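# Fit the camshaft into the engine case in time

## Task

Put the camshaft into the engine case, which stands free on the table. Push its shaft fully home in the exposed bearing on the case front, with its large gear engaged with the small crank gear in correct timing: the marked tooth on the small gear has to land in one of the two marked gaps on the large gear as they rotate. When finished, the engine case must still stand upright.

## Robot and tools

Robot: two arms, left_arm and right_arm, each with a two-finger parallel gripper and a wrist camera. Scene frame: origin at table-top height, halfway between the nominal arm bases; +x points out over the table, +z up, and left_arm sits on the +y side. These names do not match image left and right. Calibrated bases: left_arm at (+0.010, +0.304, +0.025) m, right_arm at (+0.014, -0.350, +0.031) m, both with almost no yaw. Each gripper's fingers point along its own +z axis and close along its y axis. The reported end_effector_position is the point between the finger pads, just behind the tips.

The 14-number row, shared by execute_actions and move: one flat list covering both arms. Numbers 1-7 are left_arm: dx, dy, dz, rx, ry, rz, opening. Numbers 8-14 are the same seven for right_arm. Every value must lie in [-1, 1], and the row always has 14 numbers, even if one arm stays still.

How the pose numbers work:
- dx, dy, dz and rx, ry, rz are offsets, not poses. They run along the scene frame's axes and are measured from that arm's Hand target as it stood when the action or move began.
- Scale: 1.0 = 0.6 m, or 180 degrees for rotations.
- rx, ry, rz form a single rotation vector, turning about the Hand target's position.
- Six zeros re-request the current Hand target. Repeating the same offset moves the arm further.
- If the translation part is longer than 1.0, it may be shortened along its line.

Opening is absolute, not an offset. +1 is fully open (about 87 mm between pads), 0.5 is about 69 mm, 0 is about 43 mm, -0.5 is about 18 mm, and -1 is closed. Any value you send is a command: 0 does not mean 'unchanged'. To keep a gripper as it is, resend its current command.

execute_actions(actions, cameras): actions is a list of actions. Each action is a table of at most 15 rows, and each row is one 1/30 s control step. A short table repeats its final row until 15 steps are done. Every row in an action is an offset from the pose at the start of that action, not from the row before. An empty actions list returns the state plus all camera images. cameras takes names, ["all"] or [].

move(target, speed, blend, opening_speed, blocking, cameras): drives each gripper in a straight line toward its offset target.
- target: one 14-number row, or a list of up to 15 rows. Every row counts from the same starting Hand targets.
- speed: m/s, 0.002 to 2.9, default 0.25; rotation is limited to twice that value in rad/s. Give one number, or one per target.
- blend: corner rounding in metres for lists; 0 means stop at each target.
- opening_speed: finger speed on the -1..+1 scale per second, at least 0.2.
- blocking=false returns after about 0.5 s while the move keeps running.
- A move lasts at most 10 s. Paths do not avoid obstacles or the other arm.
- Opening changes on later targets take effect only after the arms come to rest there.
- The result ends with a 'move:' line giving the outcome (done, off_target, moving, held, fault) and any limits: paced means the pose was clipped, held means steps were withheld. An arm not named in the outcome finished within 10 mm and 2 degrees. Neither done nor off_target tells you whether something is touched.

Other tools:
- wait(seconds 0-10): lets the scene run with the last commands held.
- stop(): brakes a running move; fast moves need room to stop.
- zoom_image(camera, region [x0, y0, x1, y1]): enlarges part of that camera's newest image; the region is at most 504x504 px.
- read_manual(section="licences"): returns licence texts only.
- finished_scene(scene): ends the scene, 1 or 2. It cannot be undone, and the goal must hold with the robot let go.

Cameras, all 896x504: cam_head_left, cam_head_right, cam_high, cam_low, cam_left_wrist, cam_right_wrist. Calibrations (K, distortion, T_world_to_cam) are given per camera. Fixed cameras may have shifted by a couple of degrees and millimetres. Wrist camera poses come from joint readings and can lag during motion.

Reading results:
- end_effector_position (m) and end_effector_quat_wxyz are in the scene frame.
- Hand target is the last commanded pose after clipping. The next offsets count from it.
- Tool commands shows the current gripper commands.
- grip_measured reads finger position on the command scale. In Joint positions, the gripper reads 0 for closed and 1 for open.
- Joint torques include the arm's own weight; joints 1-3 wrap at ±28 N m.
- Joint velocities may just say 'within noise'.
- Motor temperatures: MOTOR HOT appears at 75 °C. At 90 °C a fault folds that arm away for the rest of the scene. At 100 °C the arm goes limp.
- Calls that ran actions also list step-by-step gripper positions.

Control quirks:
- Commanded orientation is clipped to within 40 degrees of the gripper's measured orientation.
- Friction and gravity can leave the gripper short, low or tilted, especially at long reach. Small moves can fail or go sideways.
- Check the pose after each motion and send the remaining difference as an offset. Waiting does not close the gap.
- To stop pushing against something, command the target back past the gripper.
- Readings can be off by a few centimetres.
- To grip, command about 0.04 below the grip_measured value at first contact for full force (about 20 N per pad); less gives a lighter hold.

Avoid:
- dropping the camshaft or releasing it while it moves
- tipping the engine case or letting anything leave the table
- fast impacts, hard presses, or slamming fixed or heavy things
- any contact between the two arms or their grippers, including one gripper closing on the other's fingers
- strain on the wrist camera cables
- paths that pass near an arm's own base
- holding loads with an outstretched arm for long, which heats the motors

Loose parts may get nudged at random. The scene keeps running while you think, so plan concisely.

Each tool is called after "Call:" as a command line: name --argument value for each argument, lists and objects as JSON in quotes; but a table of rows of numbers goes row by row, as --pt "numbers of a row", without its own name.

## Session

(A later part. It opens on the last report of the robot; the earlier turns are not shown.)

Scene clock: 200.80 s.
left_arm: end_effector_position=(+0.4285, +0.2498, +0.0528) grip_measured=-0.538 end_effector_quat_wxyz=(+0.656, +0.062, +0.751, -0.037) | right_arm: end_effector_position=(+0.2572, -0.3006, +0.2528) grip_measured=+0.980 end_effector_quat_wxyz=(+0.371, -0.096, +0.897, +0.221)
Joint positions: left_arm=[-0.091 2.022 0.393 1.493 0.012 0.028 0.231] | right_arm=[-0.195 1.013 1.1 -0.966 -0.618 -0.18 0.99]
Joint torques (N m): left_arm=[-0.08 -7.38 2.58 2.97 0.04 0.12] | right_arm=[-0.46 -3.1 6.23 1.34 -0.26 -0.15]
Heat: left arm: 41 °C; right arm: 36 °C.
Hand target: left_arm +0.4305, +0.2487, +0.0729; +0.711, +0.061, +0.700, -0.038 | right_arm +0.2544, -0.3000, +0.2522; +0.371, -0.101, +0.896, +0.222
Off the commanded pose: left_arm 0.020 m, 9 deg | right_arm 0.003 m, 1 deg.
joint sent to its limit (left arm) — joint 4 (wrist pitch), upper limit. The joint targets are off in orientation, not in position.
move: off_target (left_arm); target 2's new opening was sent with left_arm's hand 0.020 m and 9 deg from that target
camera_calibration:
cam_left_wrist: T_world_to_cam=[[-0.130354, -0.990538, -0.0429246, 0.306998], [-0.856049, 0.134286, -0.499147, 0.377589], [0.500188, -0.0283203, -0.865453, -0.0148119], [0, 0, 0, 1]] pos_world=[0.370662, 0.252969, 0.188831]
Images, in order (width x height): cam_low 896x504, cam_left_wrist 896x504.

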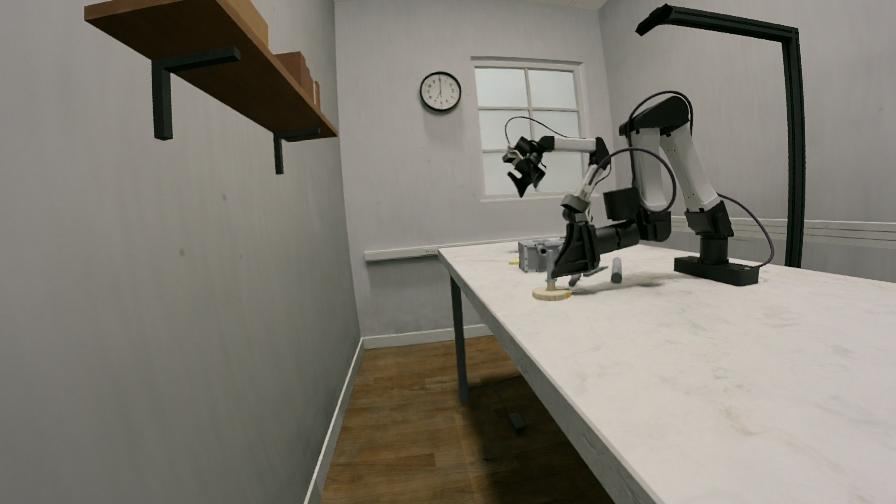

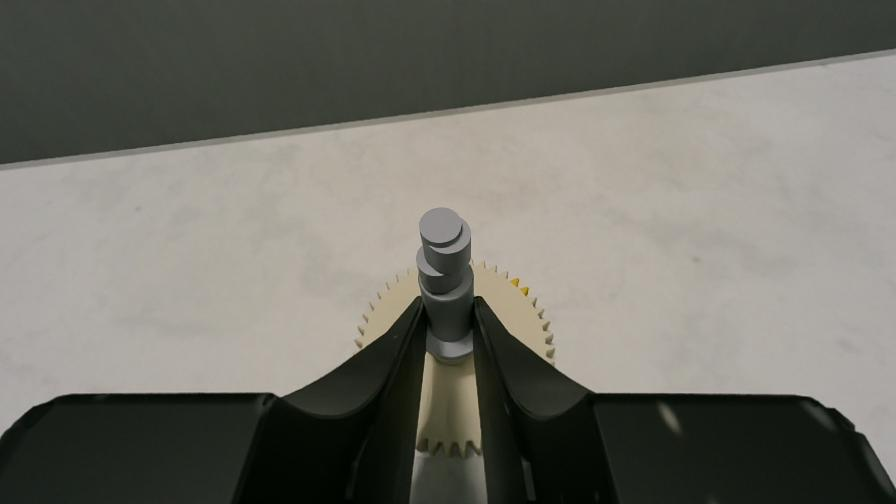

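Call:
move --pt "0 0 0.217 0 0 0 -0.95 0 0 0 0 0 0 1" --pt "-0.1 -0.155 0.217 0.439 0.433 -0.440 -0.95 0 0 0 0 0 0 1" --blend 0.03 --cameras '["all"]'

Scene clock: 234.33 s.
left_arm: end_effector_position=(+0.3740, +0.1502, +0.1954) grip_measured=-0.538 end_effector_quat_wxyz=(+0.027, +0.778, +0.627, +0.030) | right_arm: end_effector_position=(+0.2572, -0.3006, +0.2528) grip_measured=+0.980 end_effector_quat_wxyz=(+0.371, -0.096, +0.897, +0.221)
Joint positions: left_arm=[-0.48 2.068 2.122 -1.553 -0.035 1.272 0.231] | right_arm=[-0.195 1.013 1.1 -0.966 -0.618 -0.18 0.99]
Joint torques (N m): left_arm=[-0.43 -11.38 5.97 0.34 -0.19 0.21] | right_arm=[-0.49 -3.18 6.31 1.34 -0.26 -0.15]
Motor temperatures (°C): left_arm=[20 32 31 42 22 22 23] | right_arm=[22 36 32 27 19 22 20]
Heat: left arm: 42 °C; right arm: 36 °C.
Hand target: left_arm +0.3706, +0.1557, +0.2031; -0.160, +0.762, +0.625, -0.053 | right_arm +0.2544, -0.3000, +0.2522; +0.371, -0.101, +0.896, +0.222
Off the commanded pose: left_arm 0.010 m, 24 deg | right_arm 0.003 m, 1 deg.
joint sent to its limit (left arm) — joint 4 (wrist pitch), lower limit. The joint targets are off in orientation, not in position.
move: off_target (left_arm)
camera_calibration:
cam_left_wrist: T_world_to_cam=[[-0.969417, 0.227852, -0.0911761, 0.347528], [0.0667105, 0.602177, 0.795571, -0.252844], [0.236177, 0.765158, -0.598961, 0.0605357], [0, 0, 0, 1]] pos_world=[0.33947, 0.0267525, 0.2691]
cam_right_wrist: T_world_to_cam=[[0.329669, -0.884404, -0.330374, -0.269358], [-0.933428, -0.357795, 0.0263729, 0.147452], [-0.141531, 0.299686, -0.943482, 0.509402], [0, 0, 0, 1]] pos_world=[0.298531, -0.338125, 0.387734]

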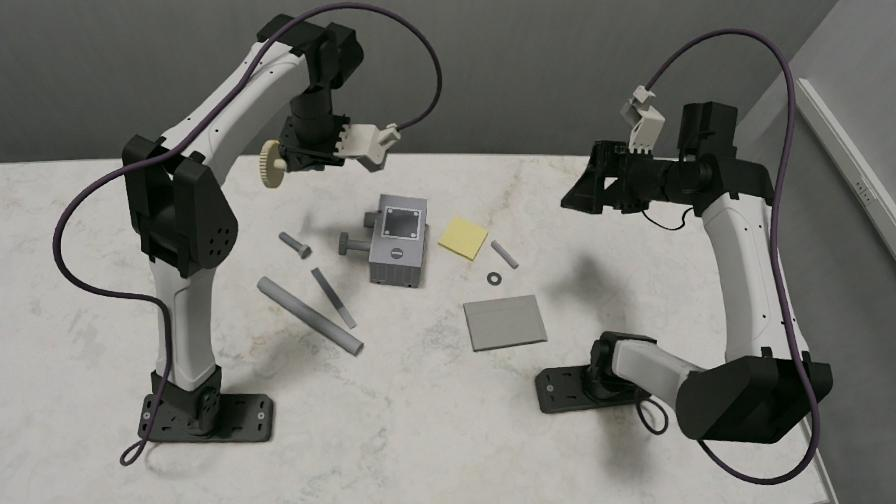

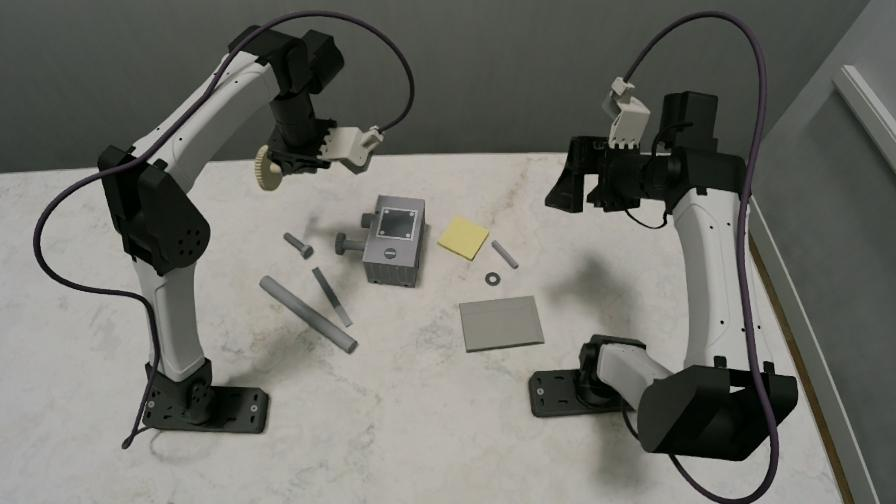

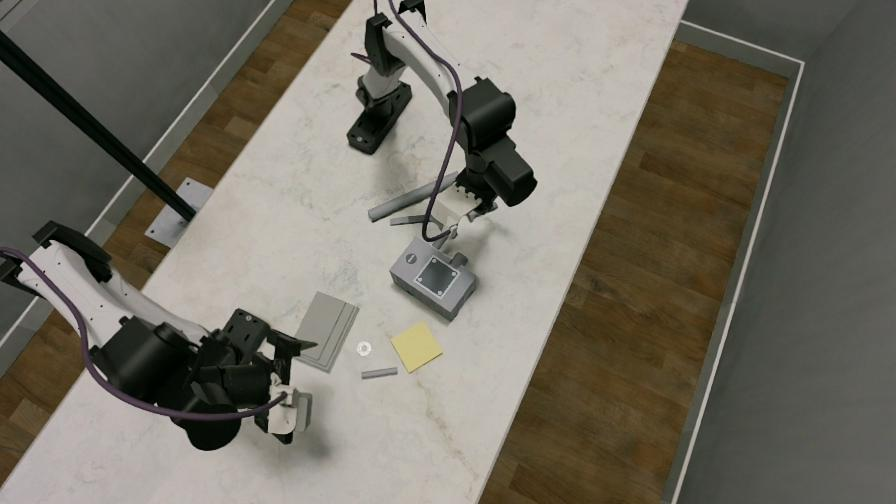

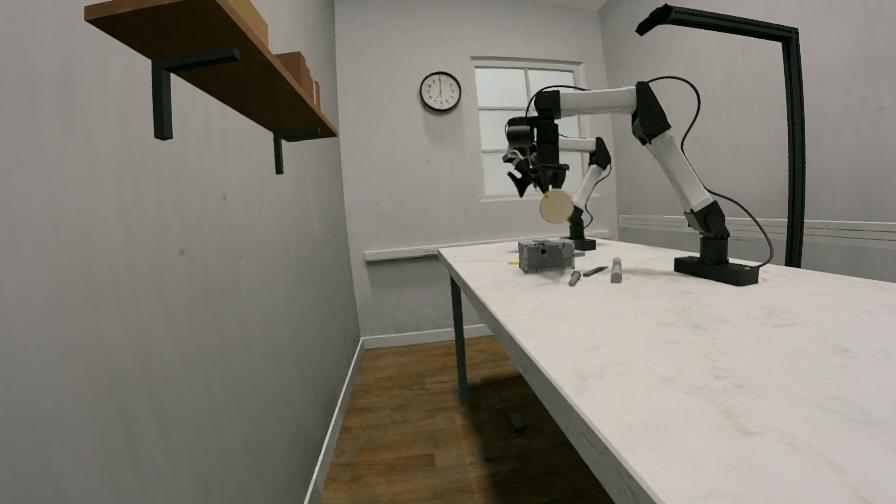

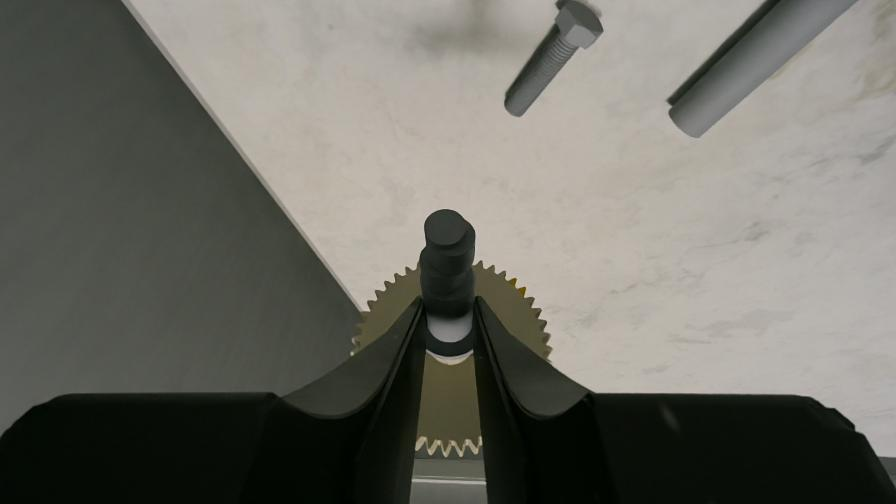

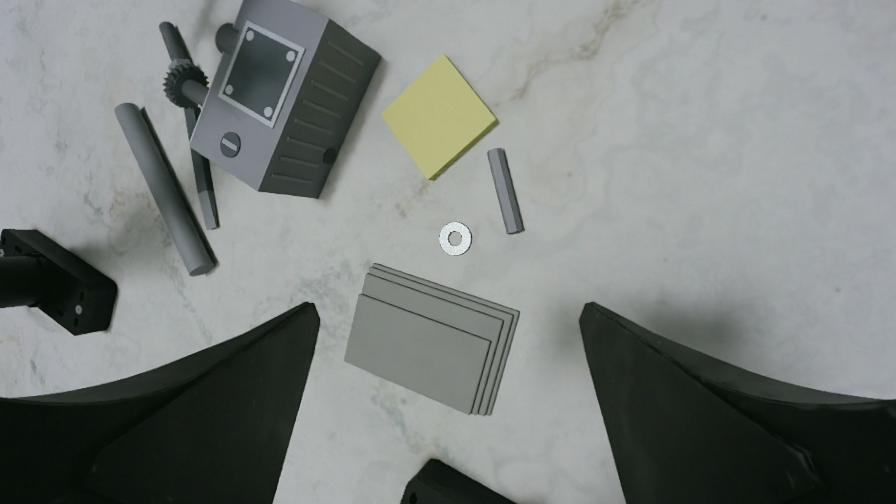

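Call:
move --target '[-0.01,0.02,-0.155,0,0,0,-0.95,0,0,0,0,0,0,1]' --speed 0.12 --cameras '["all"]'

Scene clock: 265.57 s.
left_arm: end_effector_position=(+0.3680, +0.1619, +0.1130) grip_measured=-0.538 end_effector_quat_wxyz=(-0.089, +0.773, +0.628, -0.017) | right_arm: end_effector_position=(+0.2572, -0.3006, +0.2528) grip_measured=+0.980 end_effector_quat_wxyz=(+0.371, -0.096, +0.897, +0.221)
Joint positions: left_arm=[-0.462 2.252 2.058 -1.554 -0.036 1.277 0.231] | right_arm=[-0.195 1.013 1.1 -0.966 -0.618 -0.18 0.99]
Joint torques (N m): left_arm=[0.76 -10.07 5.6 -0.15 0.04 0.14] | right_arm=[-0.54 -3.15 6.26 1.34 -0.27 -0.15]
Motor temperatures (°C): left_arm=[20 39 32 35 22 22 23] | right_arm=[22 35 32 27 19 22 20]
Heat: left arm: 39 °C; right arm: 35 °C.
Hand target: left_arm +0.3646, +0.1677, +0.1101; -0.160, +0.762, +0.625, -0.053 | right_arm +0.2544, -0.3000, +0.2522; +0.371, -0.101, +0.896, +0.222
Off the commanded pose: left_arm 0.007 m, 9 deg | right_arm 0.003 m, 1 deg.
joint sent to its limit (left arm) — joint 4 (wrist pitch), lower limit. The joint targets are off in orientation, not in position.
move: off_target (left_arm)
camera_calibration:
cam_left_wrist: T_world_to_cam=[[-0.966089, 0.211854, 0.147613, 0.305928], [0.237584, 0.505455, 0.829499, -0.244983], [0.101121, 0.836441, -0.538648, 0.0348936], [0, 0, 0, 1]] pos_world=[0.350229, 0.0298293, 0.176849]
cam_right_wrist: T_world_to_cam=[[0.329669, -0.884404, -0.330374, -0.269358], [-0.933428, -0.357795, 0.0263729, 0.147452], [-0.141531, 0.299686, -0.943482, 0.509402], [0, 0, 0, 1]] pos_world=[0.298531, -0.338125, 0.387734]

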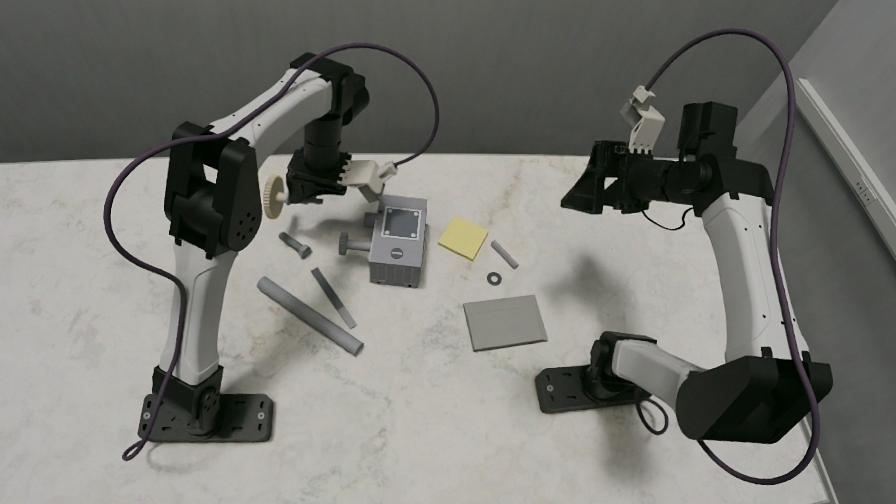

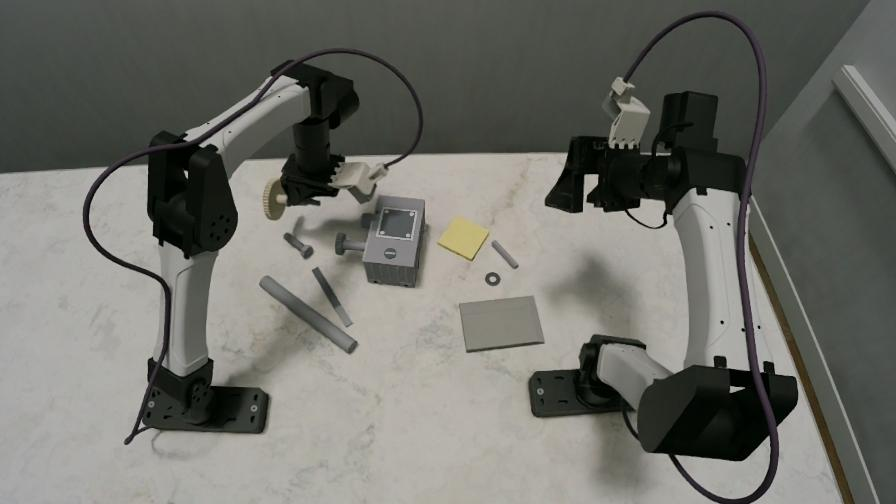

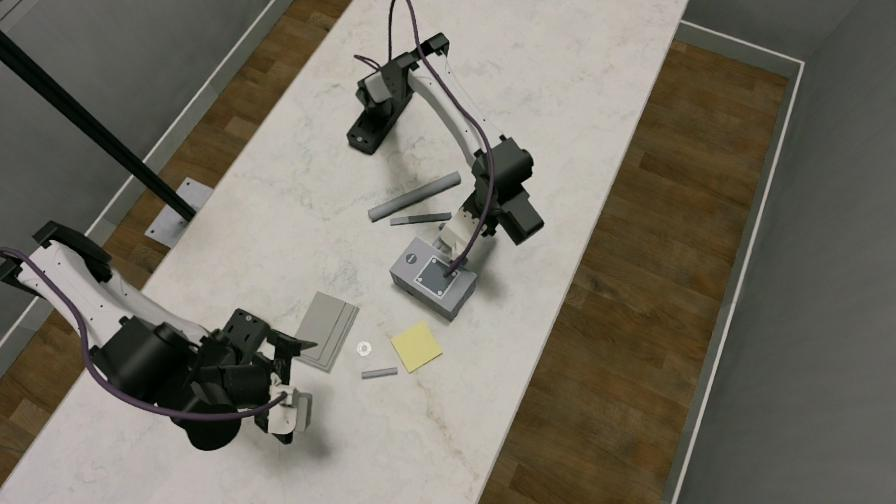

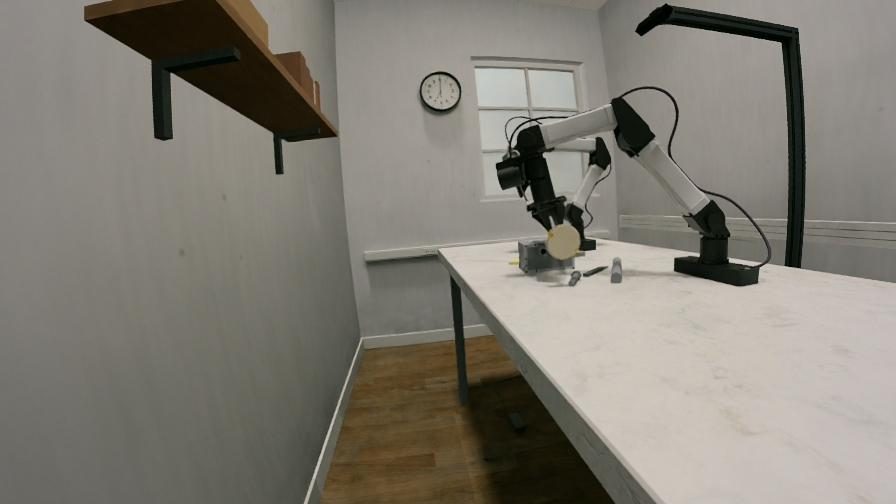

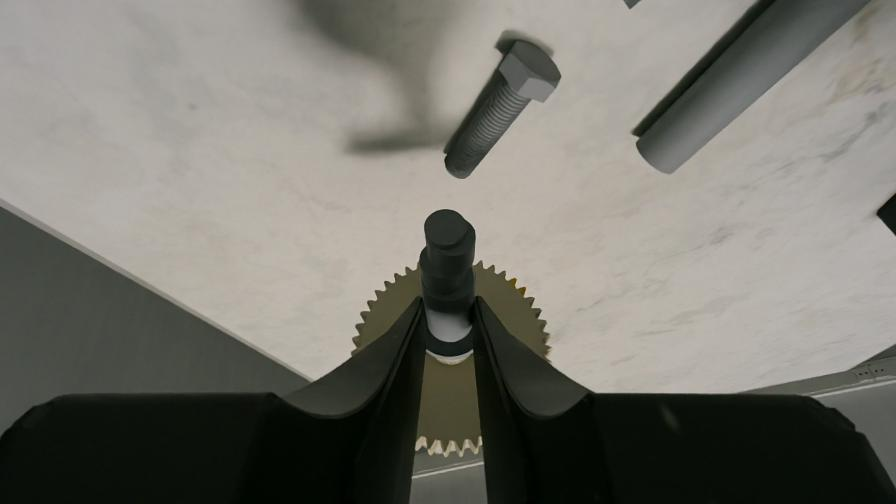

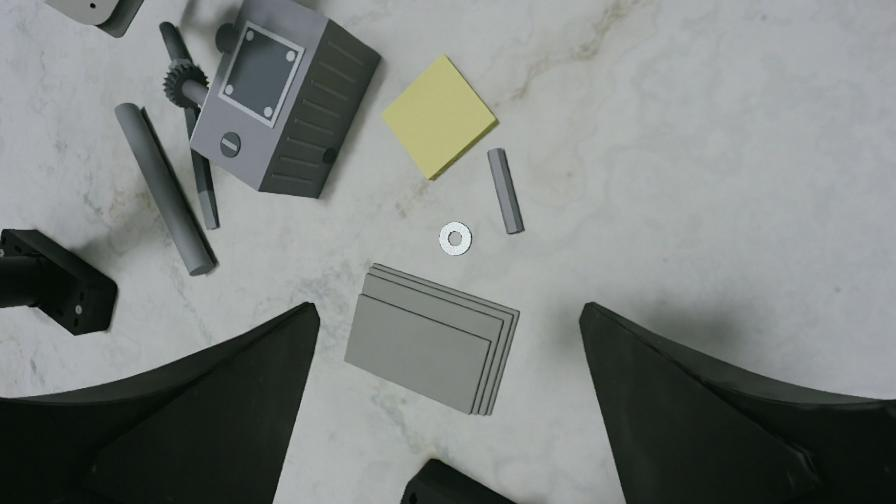

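Call:
move --target '[0,0,-0.083,0,0,0,-0.95,0,0,0,0,0,0,1]' --speed 0.1 --cameras '["all"]'

Call:
zoom_image --camera "cam_head_left" --region '[260, 160, 440, 260]'

Call:
zoom_image --camera "cam_low" --region '[500, 200, 640, 300]'

Call:
zoom_image --camera "cam_head_right" --region '[250, 160, 430, 260]'

Scene clock: 273.00 s.
left_arm: end_effector_position=(+0.3610, +0.1674, +0.0572) grip_measured=-0.538 end_effector_quat_wxyz=(-0.160, +0.765, +0.622, -0.048) | right_arm: end_effector_position=(+0.2572, -0.3006, +0.2528) grip_measured=+0.980 end_effector_quat_wxyz=(+0.371, -0.096, +0.897, +0.221)
Joint positions: left_arm=[-0.457 2.408 2.058 -1.554 -0.034 1.277 0.231] | right_arm=[-0.195 1.013 1.1 -0.966 -0.618 -0.18 0.99]
Joint torques (N m): left_arm=[0.99 -10.88 8.85 -0.47 0.11 0.12] | right_arm=[-0.46 -3.11 6.32 1.34 -0.28 -0.15]
Heat: left arm: 40 °C; right arm: 35 °C.
Hand target: left_arm +0.3645, +0.1678, +0.0604; -0.160, +0.762, +0.625, -0.053 | right_arm +0.2544, -0.3000, +0.2522; +0.371, -0.101, +0.896, +0.222
Off the commanded pose: left_arm 0.005 m, 1 deg | right_arm 0.003 m, 1 deg.
joint sent to its limit (left arm) — joint 4 (wrist pitch), lower limit. The joint targets still meet the commanded pose.
move: done
camera_calibration:
cam_left_wrist: T_world_to_cam=[[-0.936582, 0.191066, 0.293782, 0.290777], [0.349461, 0.4463, 0.823829, -0.230055], [0.0262908, 0.874248, -0.484766, 0.0185742], [0, 0, 0, 1]] pos_world=[0.352243, 0.0308774, 0.113105]
cam_right_wrist: T_world_to_cam=[[0.329669, -0.884404, -0.330374, -0.269358], [-0.933428, -0.357795, 0.0263729, 0.147452], [-0.141531, 0.299686, -0.943482, 0.509402], [0, 0, 0, 1]] pos_world=[0.298531, -0.338125, 0.387734]

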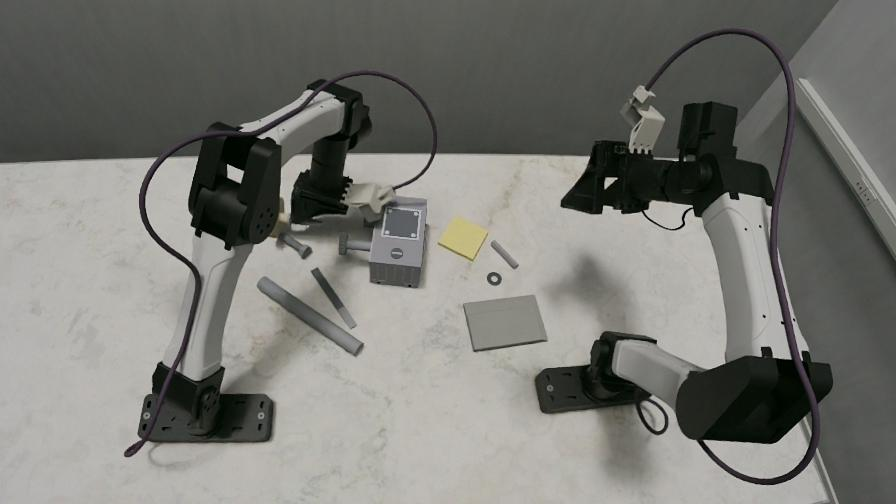

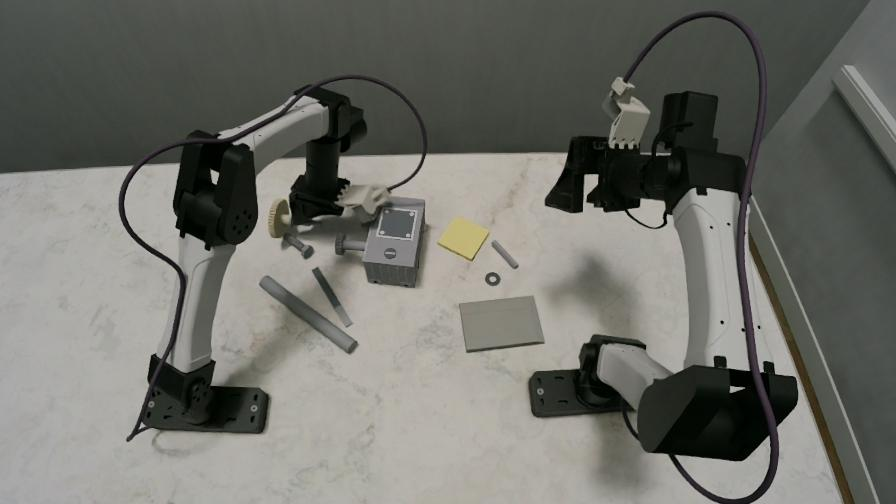

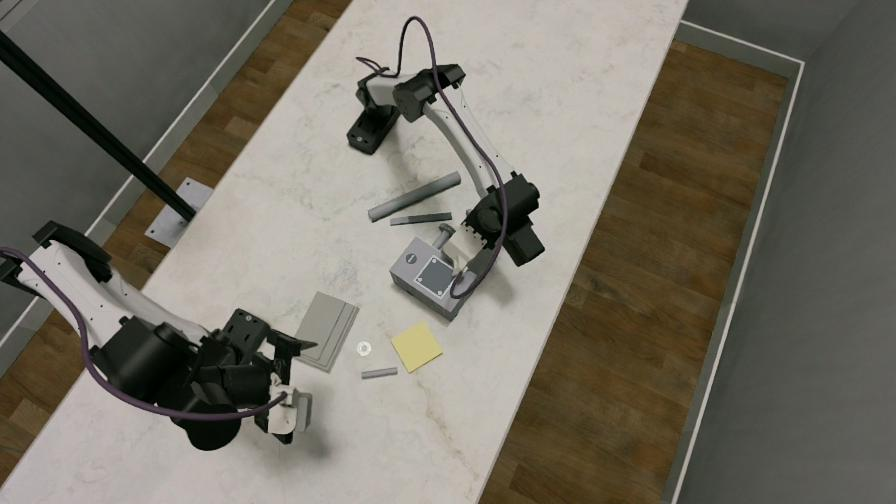

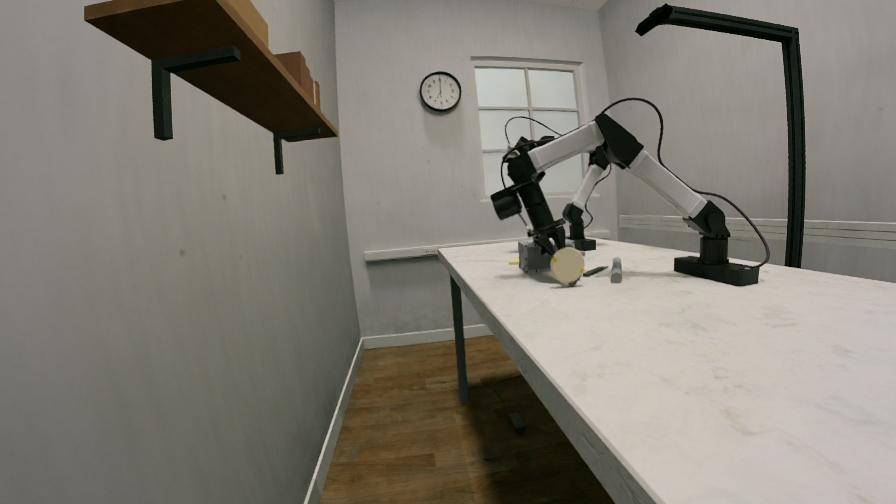

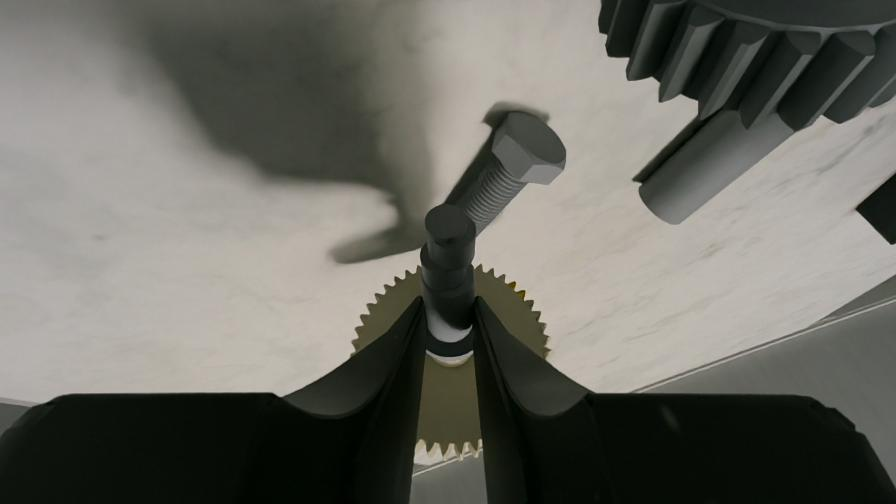

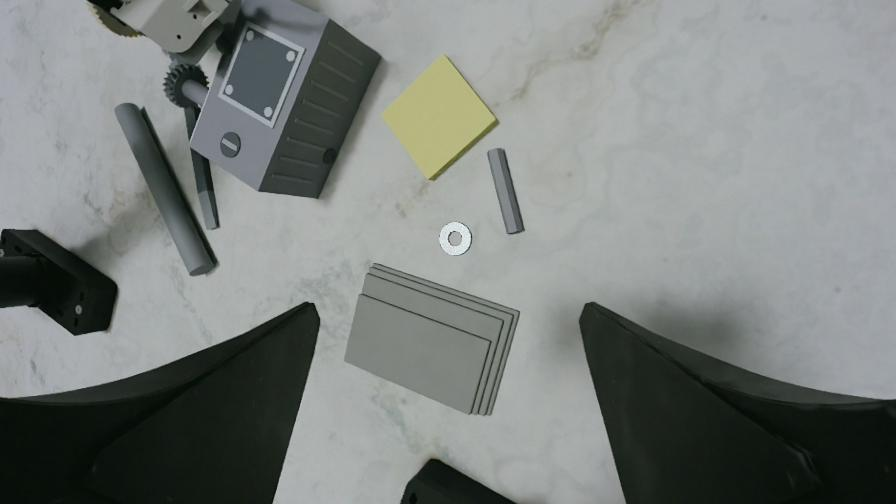

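Scaled by 2.800.

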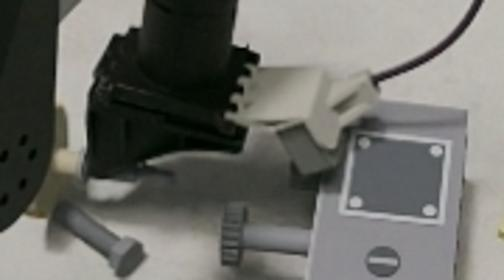

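Scaled by 3.600.

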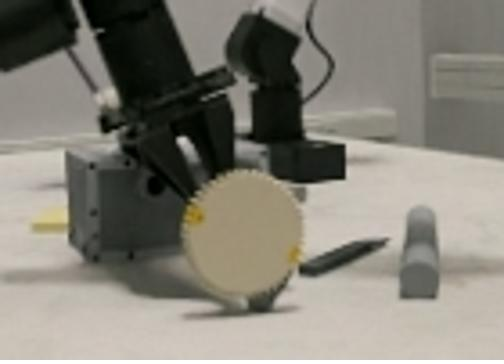

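Scaled by 2.800.

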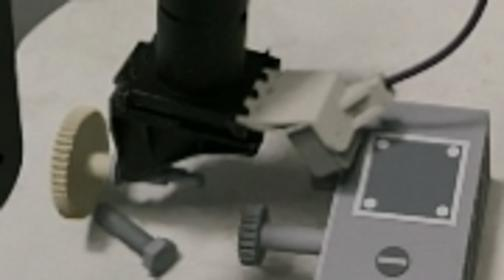

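Call:
move --pt "-0.003 0 0.012 -0.0108 -0.0714 0 -0.95 0 0 0 0 0 0 1" --pt "-0.005 -0.083 0.012 -0.0108 -0.0714 0 -0.95 0 0 0 0 0 0 1" --speed 0.1 --cameras '["cam_head_left","cam_head_right","cam_low","cam_left_wrist","cam_high"]'

Call:
zoom_image --camera "cam_head_left" --region '[280, 170, 430, 260]'

Call:
zoom_image --camera "cam_low" --region '[500, 200, 640, 300]'

Call:
zoom_image --camera "cam_head_right" --region '[280, 170, 430, 260]'

Scene clock: 307.40 s.
left_arm: end_effector_position=(+0.3584, +0.1179, +0.0623) grip_measured=-0.538 end_effector_quat_wxyz=(-0.075, +0.768, +0.636, +0.017) | right_arm: end_effector_position=(+0.2572, -0.3006, +0.2528) grip_measured=+0.980 end_effector_quat_wxyz=(+0.371, -0.096, +0.897, +0.221)
Joint positions: left_arm=[-0.582 2.285 1.91 -1.332 -0.071 1.137 0.231] | right_arm=[-0.195 1.013 1.1 -0.966 -0.618 -0.18 0.99]
Joint torques (N m): left_arm=[0.29 -10.11 9.87 -0.15 -0.04 0] | right_arm=[-0.53 -3.11 6.28 1.34 -0.27 -0.14]
Heat: left arm: 42 °C; right arm: 34 °C.
Hand target: left_arm +0.3616, +0.1180, +0.0676; -0.076, +0.766, +0.638, +0.022 | right_arm +0.2544, -0.3000, +0.2522; +0.371, -0.101, +0.896, +0.222
Off the commanded pose: left_arm 0.006 m, 1 deg | right_arm 0.003 m, 1 deg.
move: done
camera_calibration:
cam_left_wrist: T_world_to_cam=[[-0.977015, 0.196455, 0.0827512, 0.323288], [0.170739, 0.488746, 0.855556, -0.154068], [0.127634, 0.850019, -0.511055, 0.032559], [0, 0, 0, 1]] pos_world=[0.338007, -0.0158868, 0.121701]
Images, in order (width x height): cam_head_left 896x504, cam_head_right 896x504, cam_high 896x504, cam_low 896x504, cam_left_wrist 896x504.

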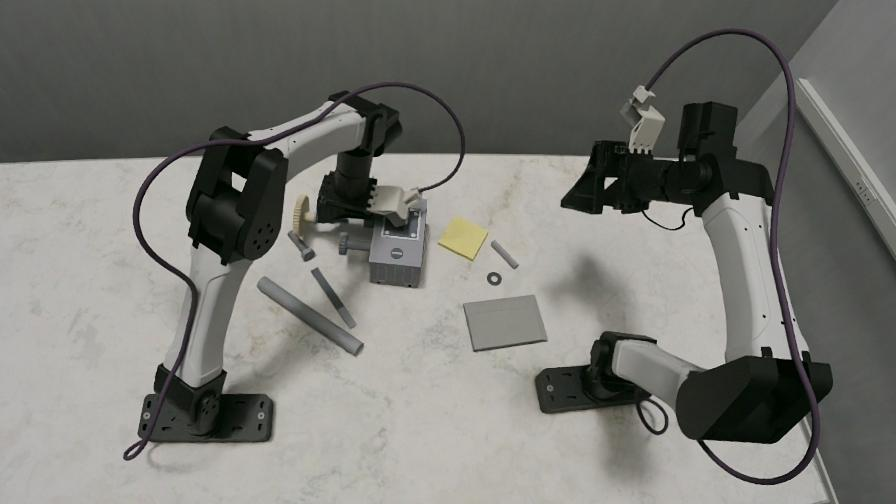

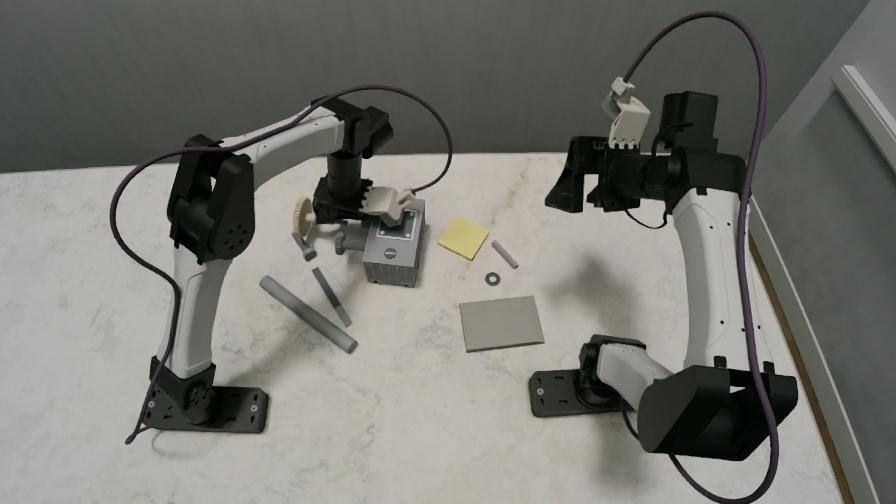

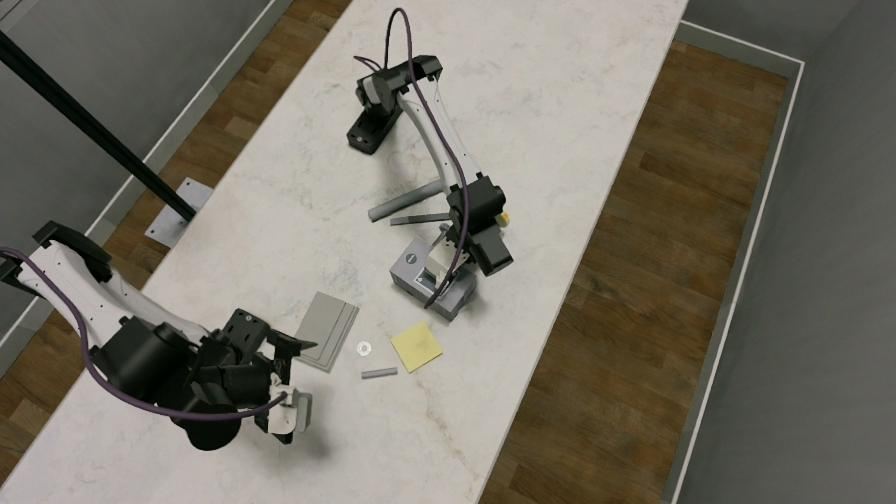

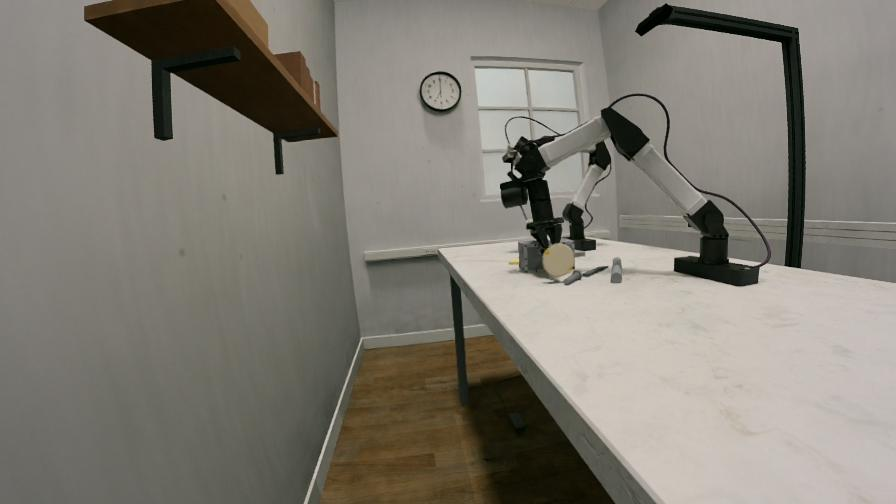

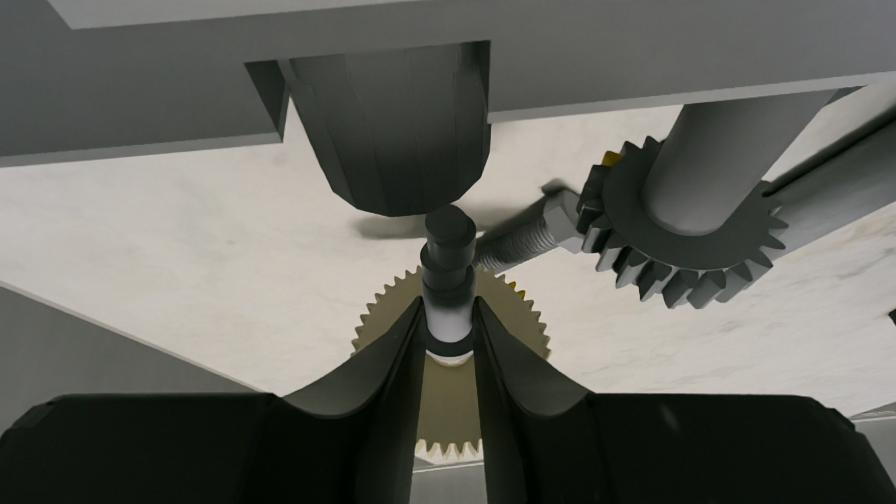

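Scaled by 3.360.

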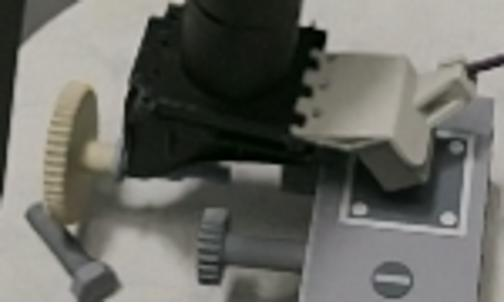

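Scaled by 3.600.

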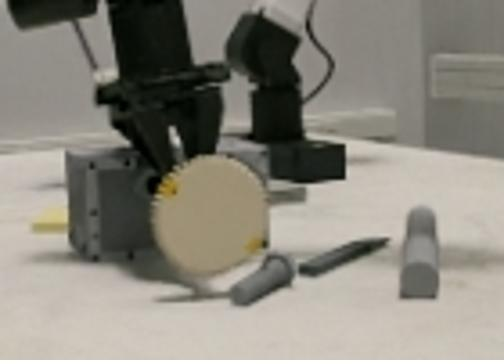

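Scaled by 3.360.

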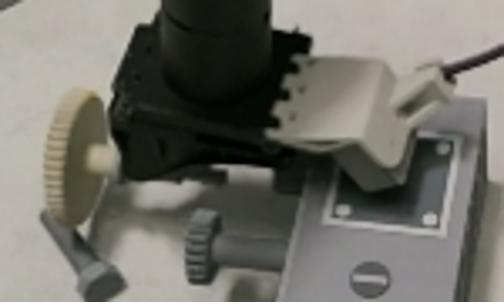

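Call:
move --target '[0.0065,-0.014,0.001,0,0,0,-0.95,0,0,0,0,0,0,1]' --speed 0.05 --cameras '["cam_head_left","cam_left_wrist"]'

Call:
zoom_image --camera "cam_left_wrist" --region '[270, 60, 630, 360]'

Call:
zoom_image --camera "cam_head_left" --region '[330, 190, 410, 250]'

Scene clock: 337.47 s.
left_arm: end_effector_position=(+0.3641, +0.1122, +0.0635) grip_measured=-0.538 end_effector_quat_wxyz=(-0.075, +0.766, +0.639, +0.017) | right_arm: end_effector_position=(+0.2572, -0.3006, +0.2528) grip_measured=+0.980 end_effector_quat_wxyz=(+0.371, -0.096, +0.897, +0.221)
Joint positions: left_arm=[-0.585 2.322 1.977 -1.362 -0.071 1.126 0.231] | right_arm=[-0.195 1.013 1.1 -0.966 -0.618 -0.18 0.99]
Joint torques (N m): left_arm=[-0.47 -10.22 9.87 -0.16 -0.01 0.02] | right_arm=[-0.47 -3.14 6.27 1.33 -0.27 -0.14]
Motor temperatures (°C): left_arm=[20 44 36 31 22 22 24] | right_arm=[22 34 31 27 19 22 19]
Heat: left arm: 44 °C; right arm: 34 °C.
Hand target: left_arm +0.3654, +0.1095, +0.0682; -0.076, +0.766, +0.638, +0.022 | right_arm +0.2544, -0.3000, +0.2522; +0.371, -0.101, +0.896, +0.222
Off the commanded pose: left_arm 0.006 m, 1 deg | right_arm 0.003 m, 1 deg.
move: done
camera_calibration:
cam_left_wrist: T_world_to_cam=[[-0.978539, 0.189401, 0.0811651, 0.331291], [0.165761, 0.489546, 0.856077, -0.15157], [0.122408, 0.851159, -0.510436, 0.0390521], [0, 0, 0, 1]] pos_world=[0.344525, -0.0217856, 0.1228]
Images, in order (width x height): cam_head_left 896x504, cam_left_wrist 896x504.

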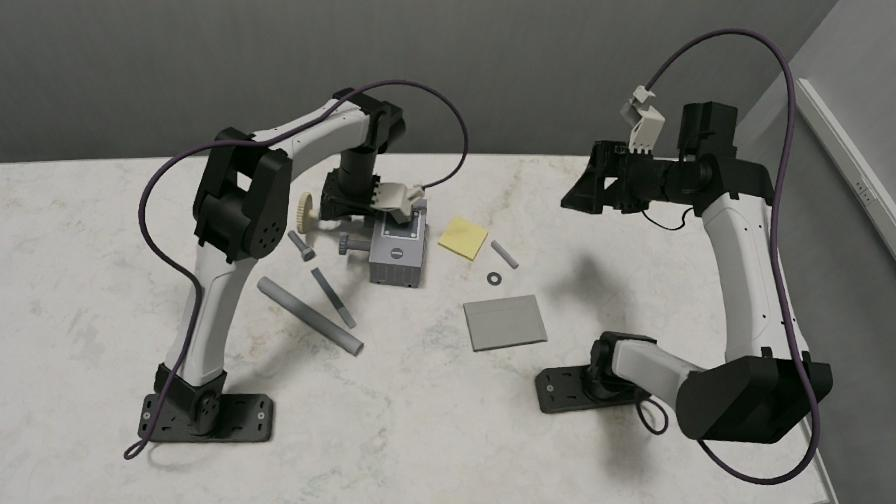

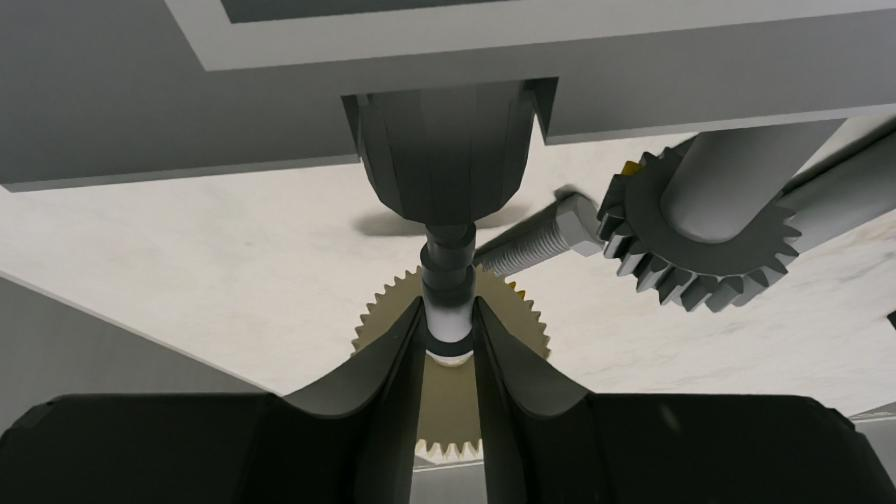

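Scaled by 1.400.

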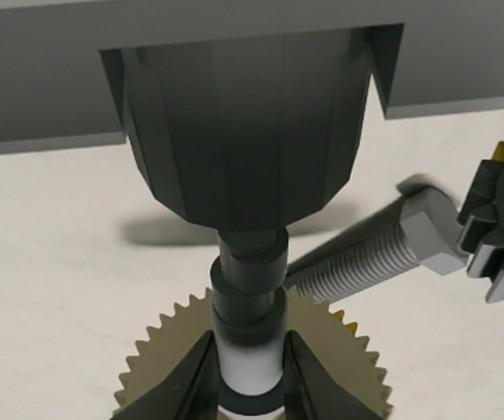

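Scaled by 6.300.

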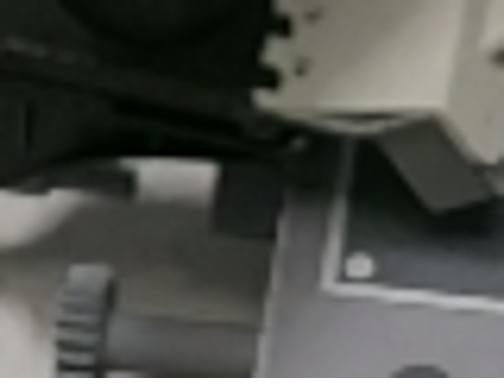

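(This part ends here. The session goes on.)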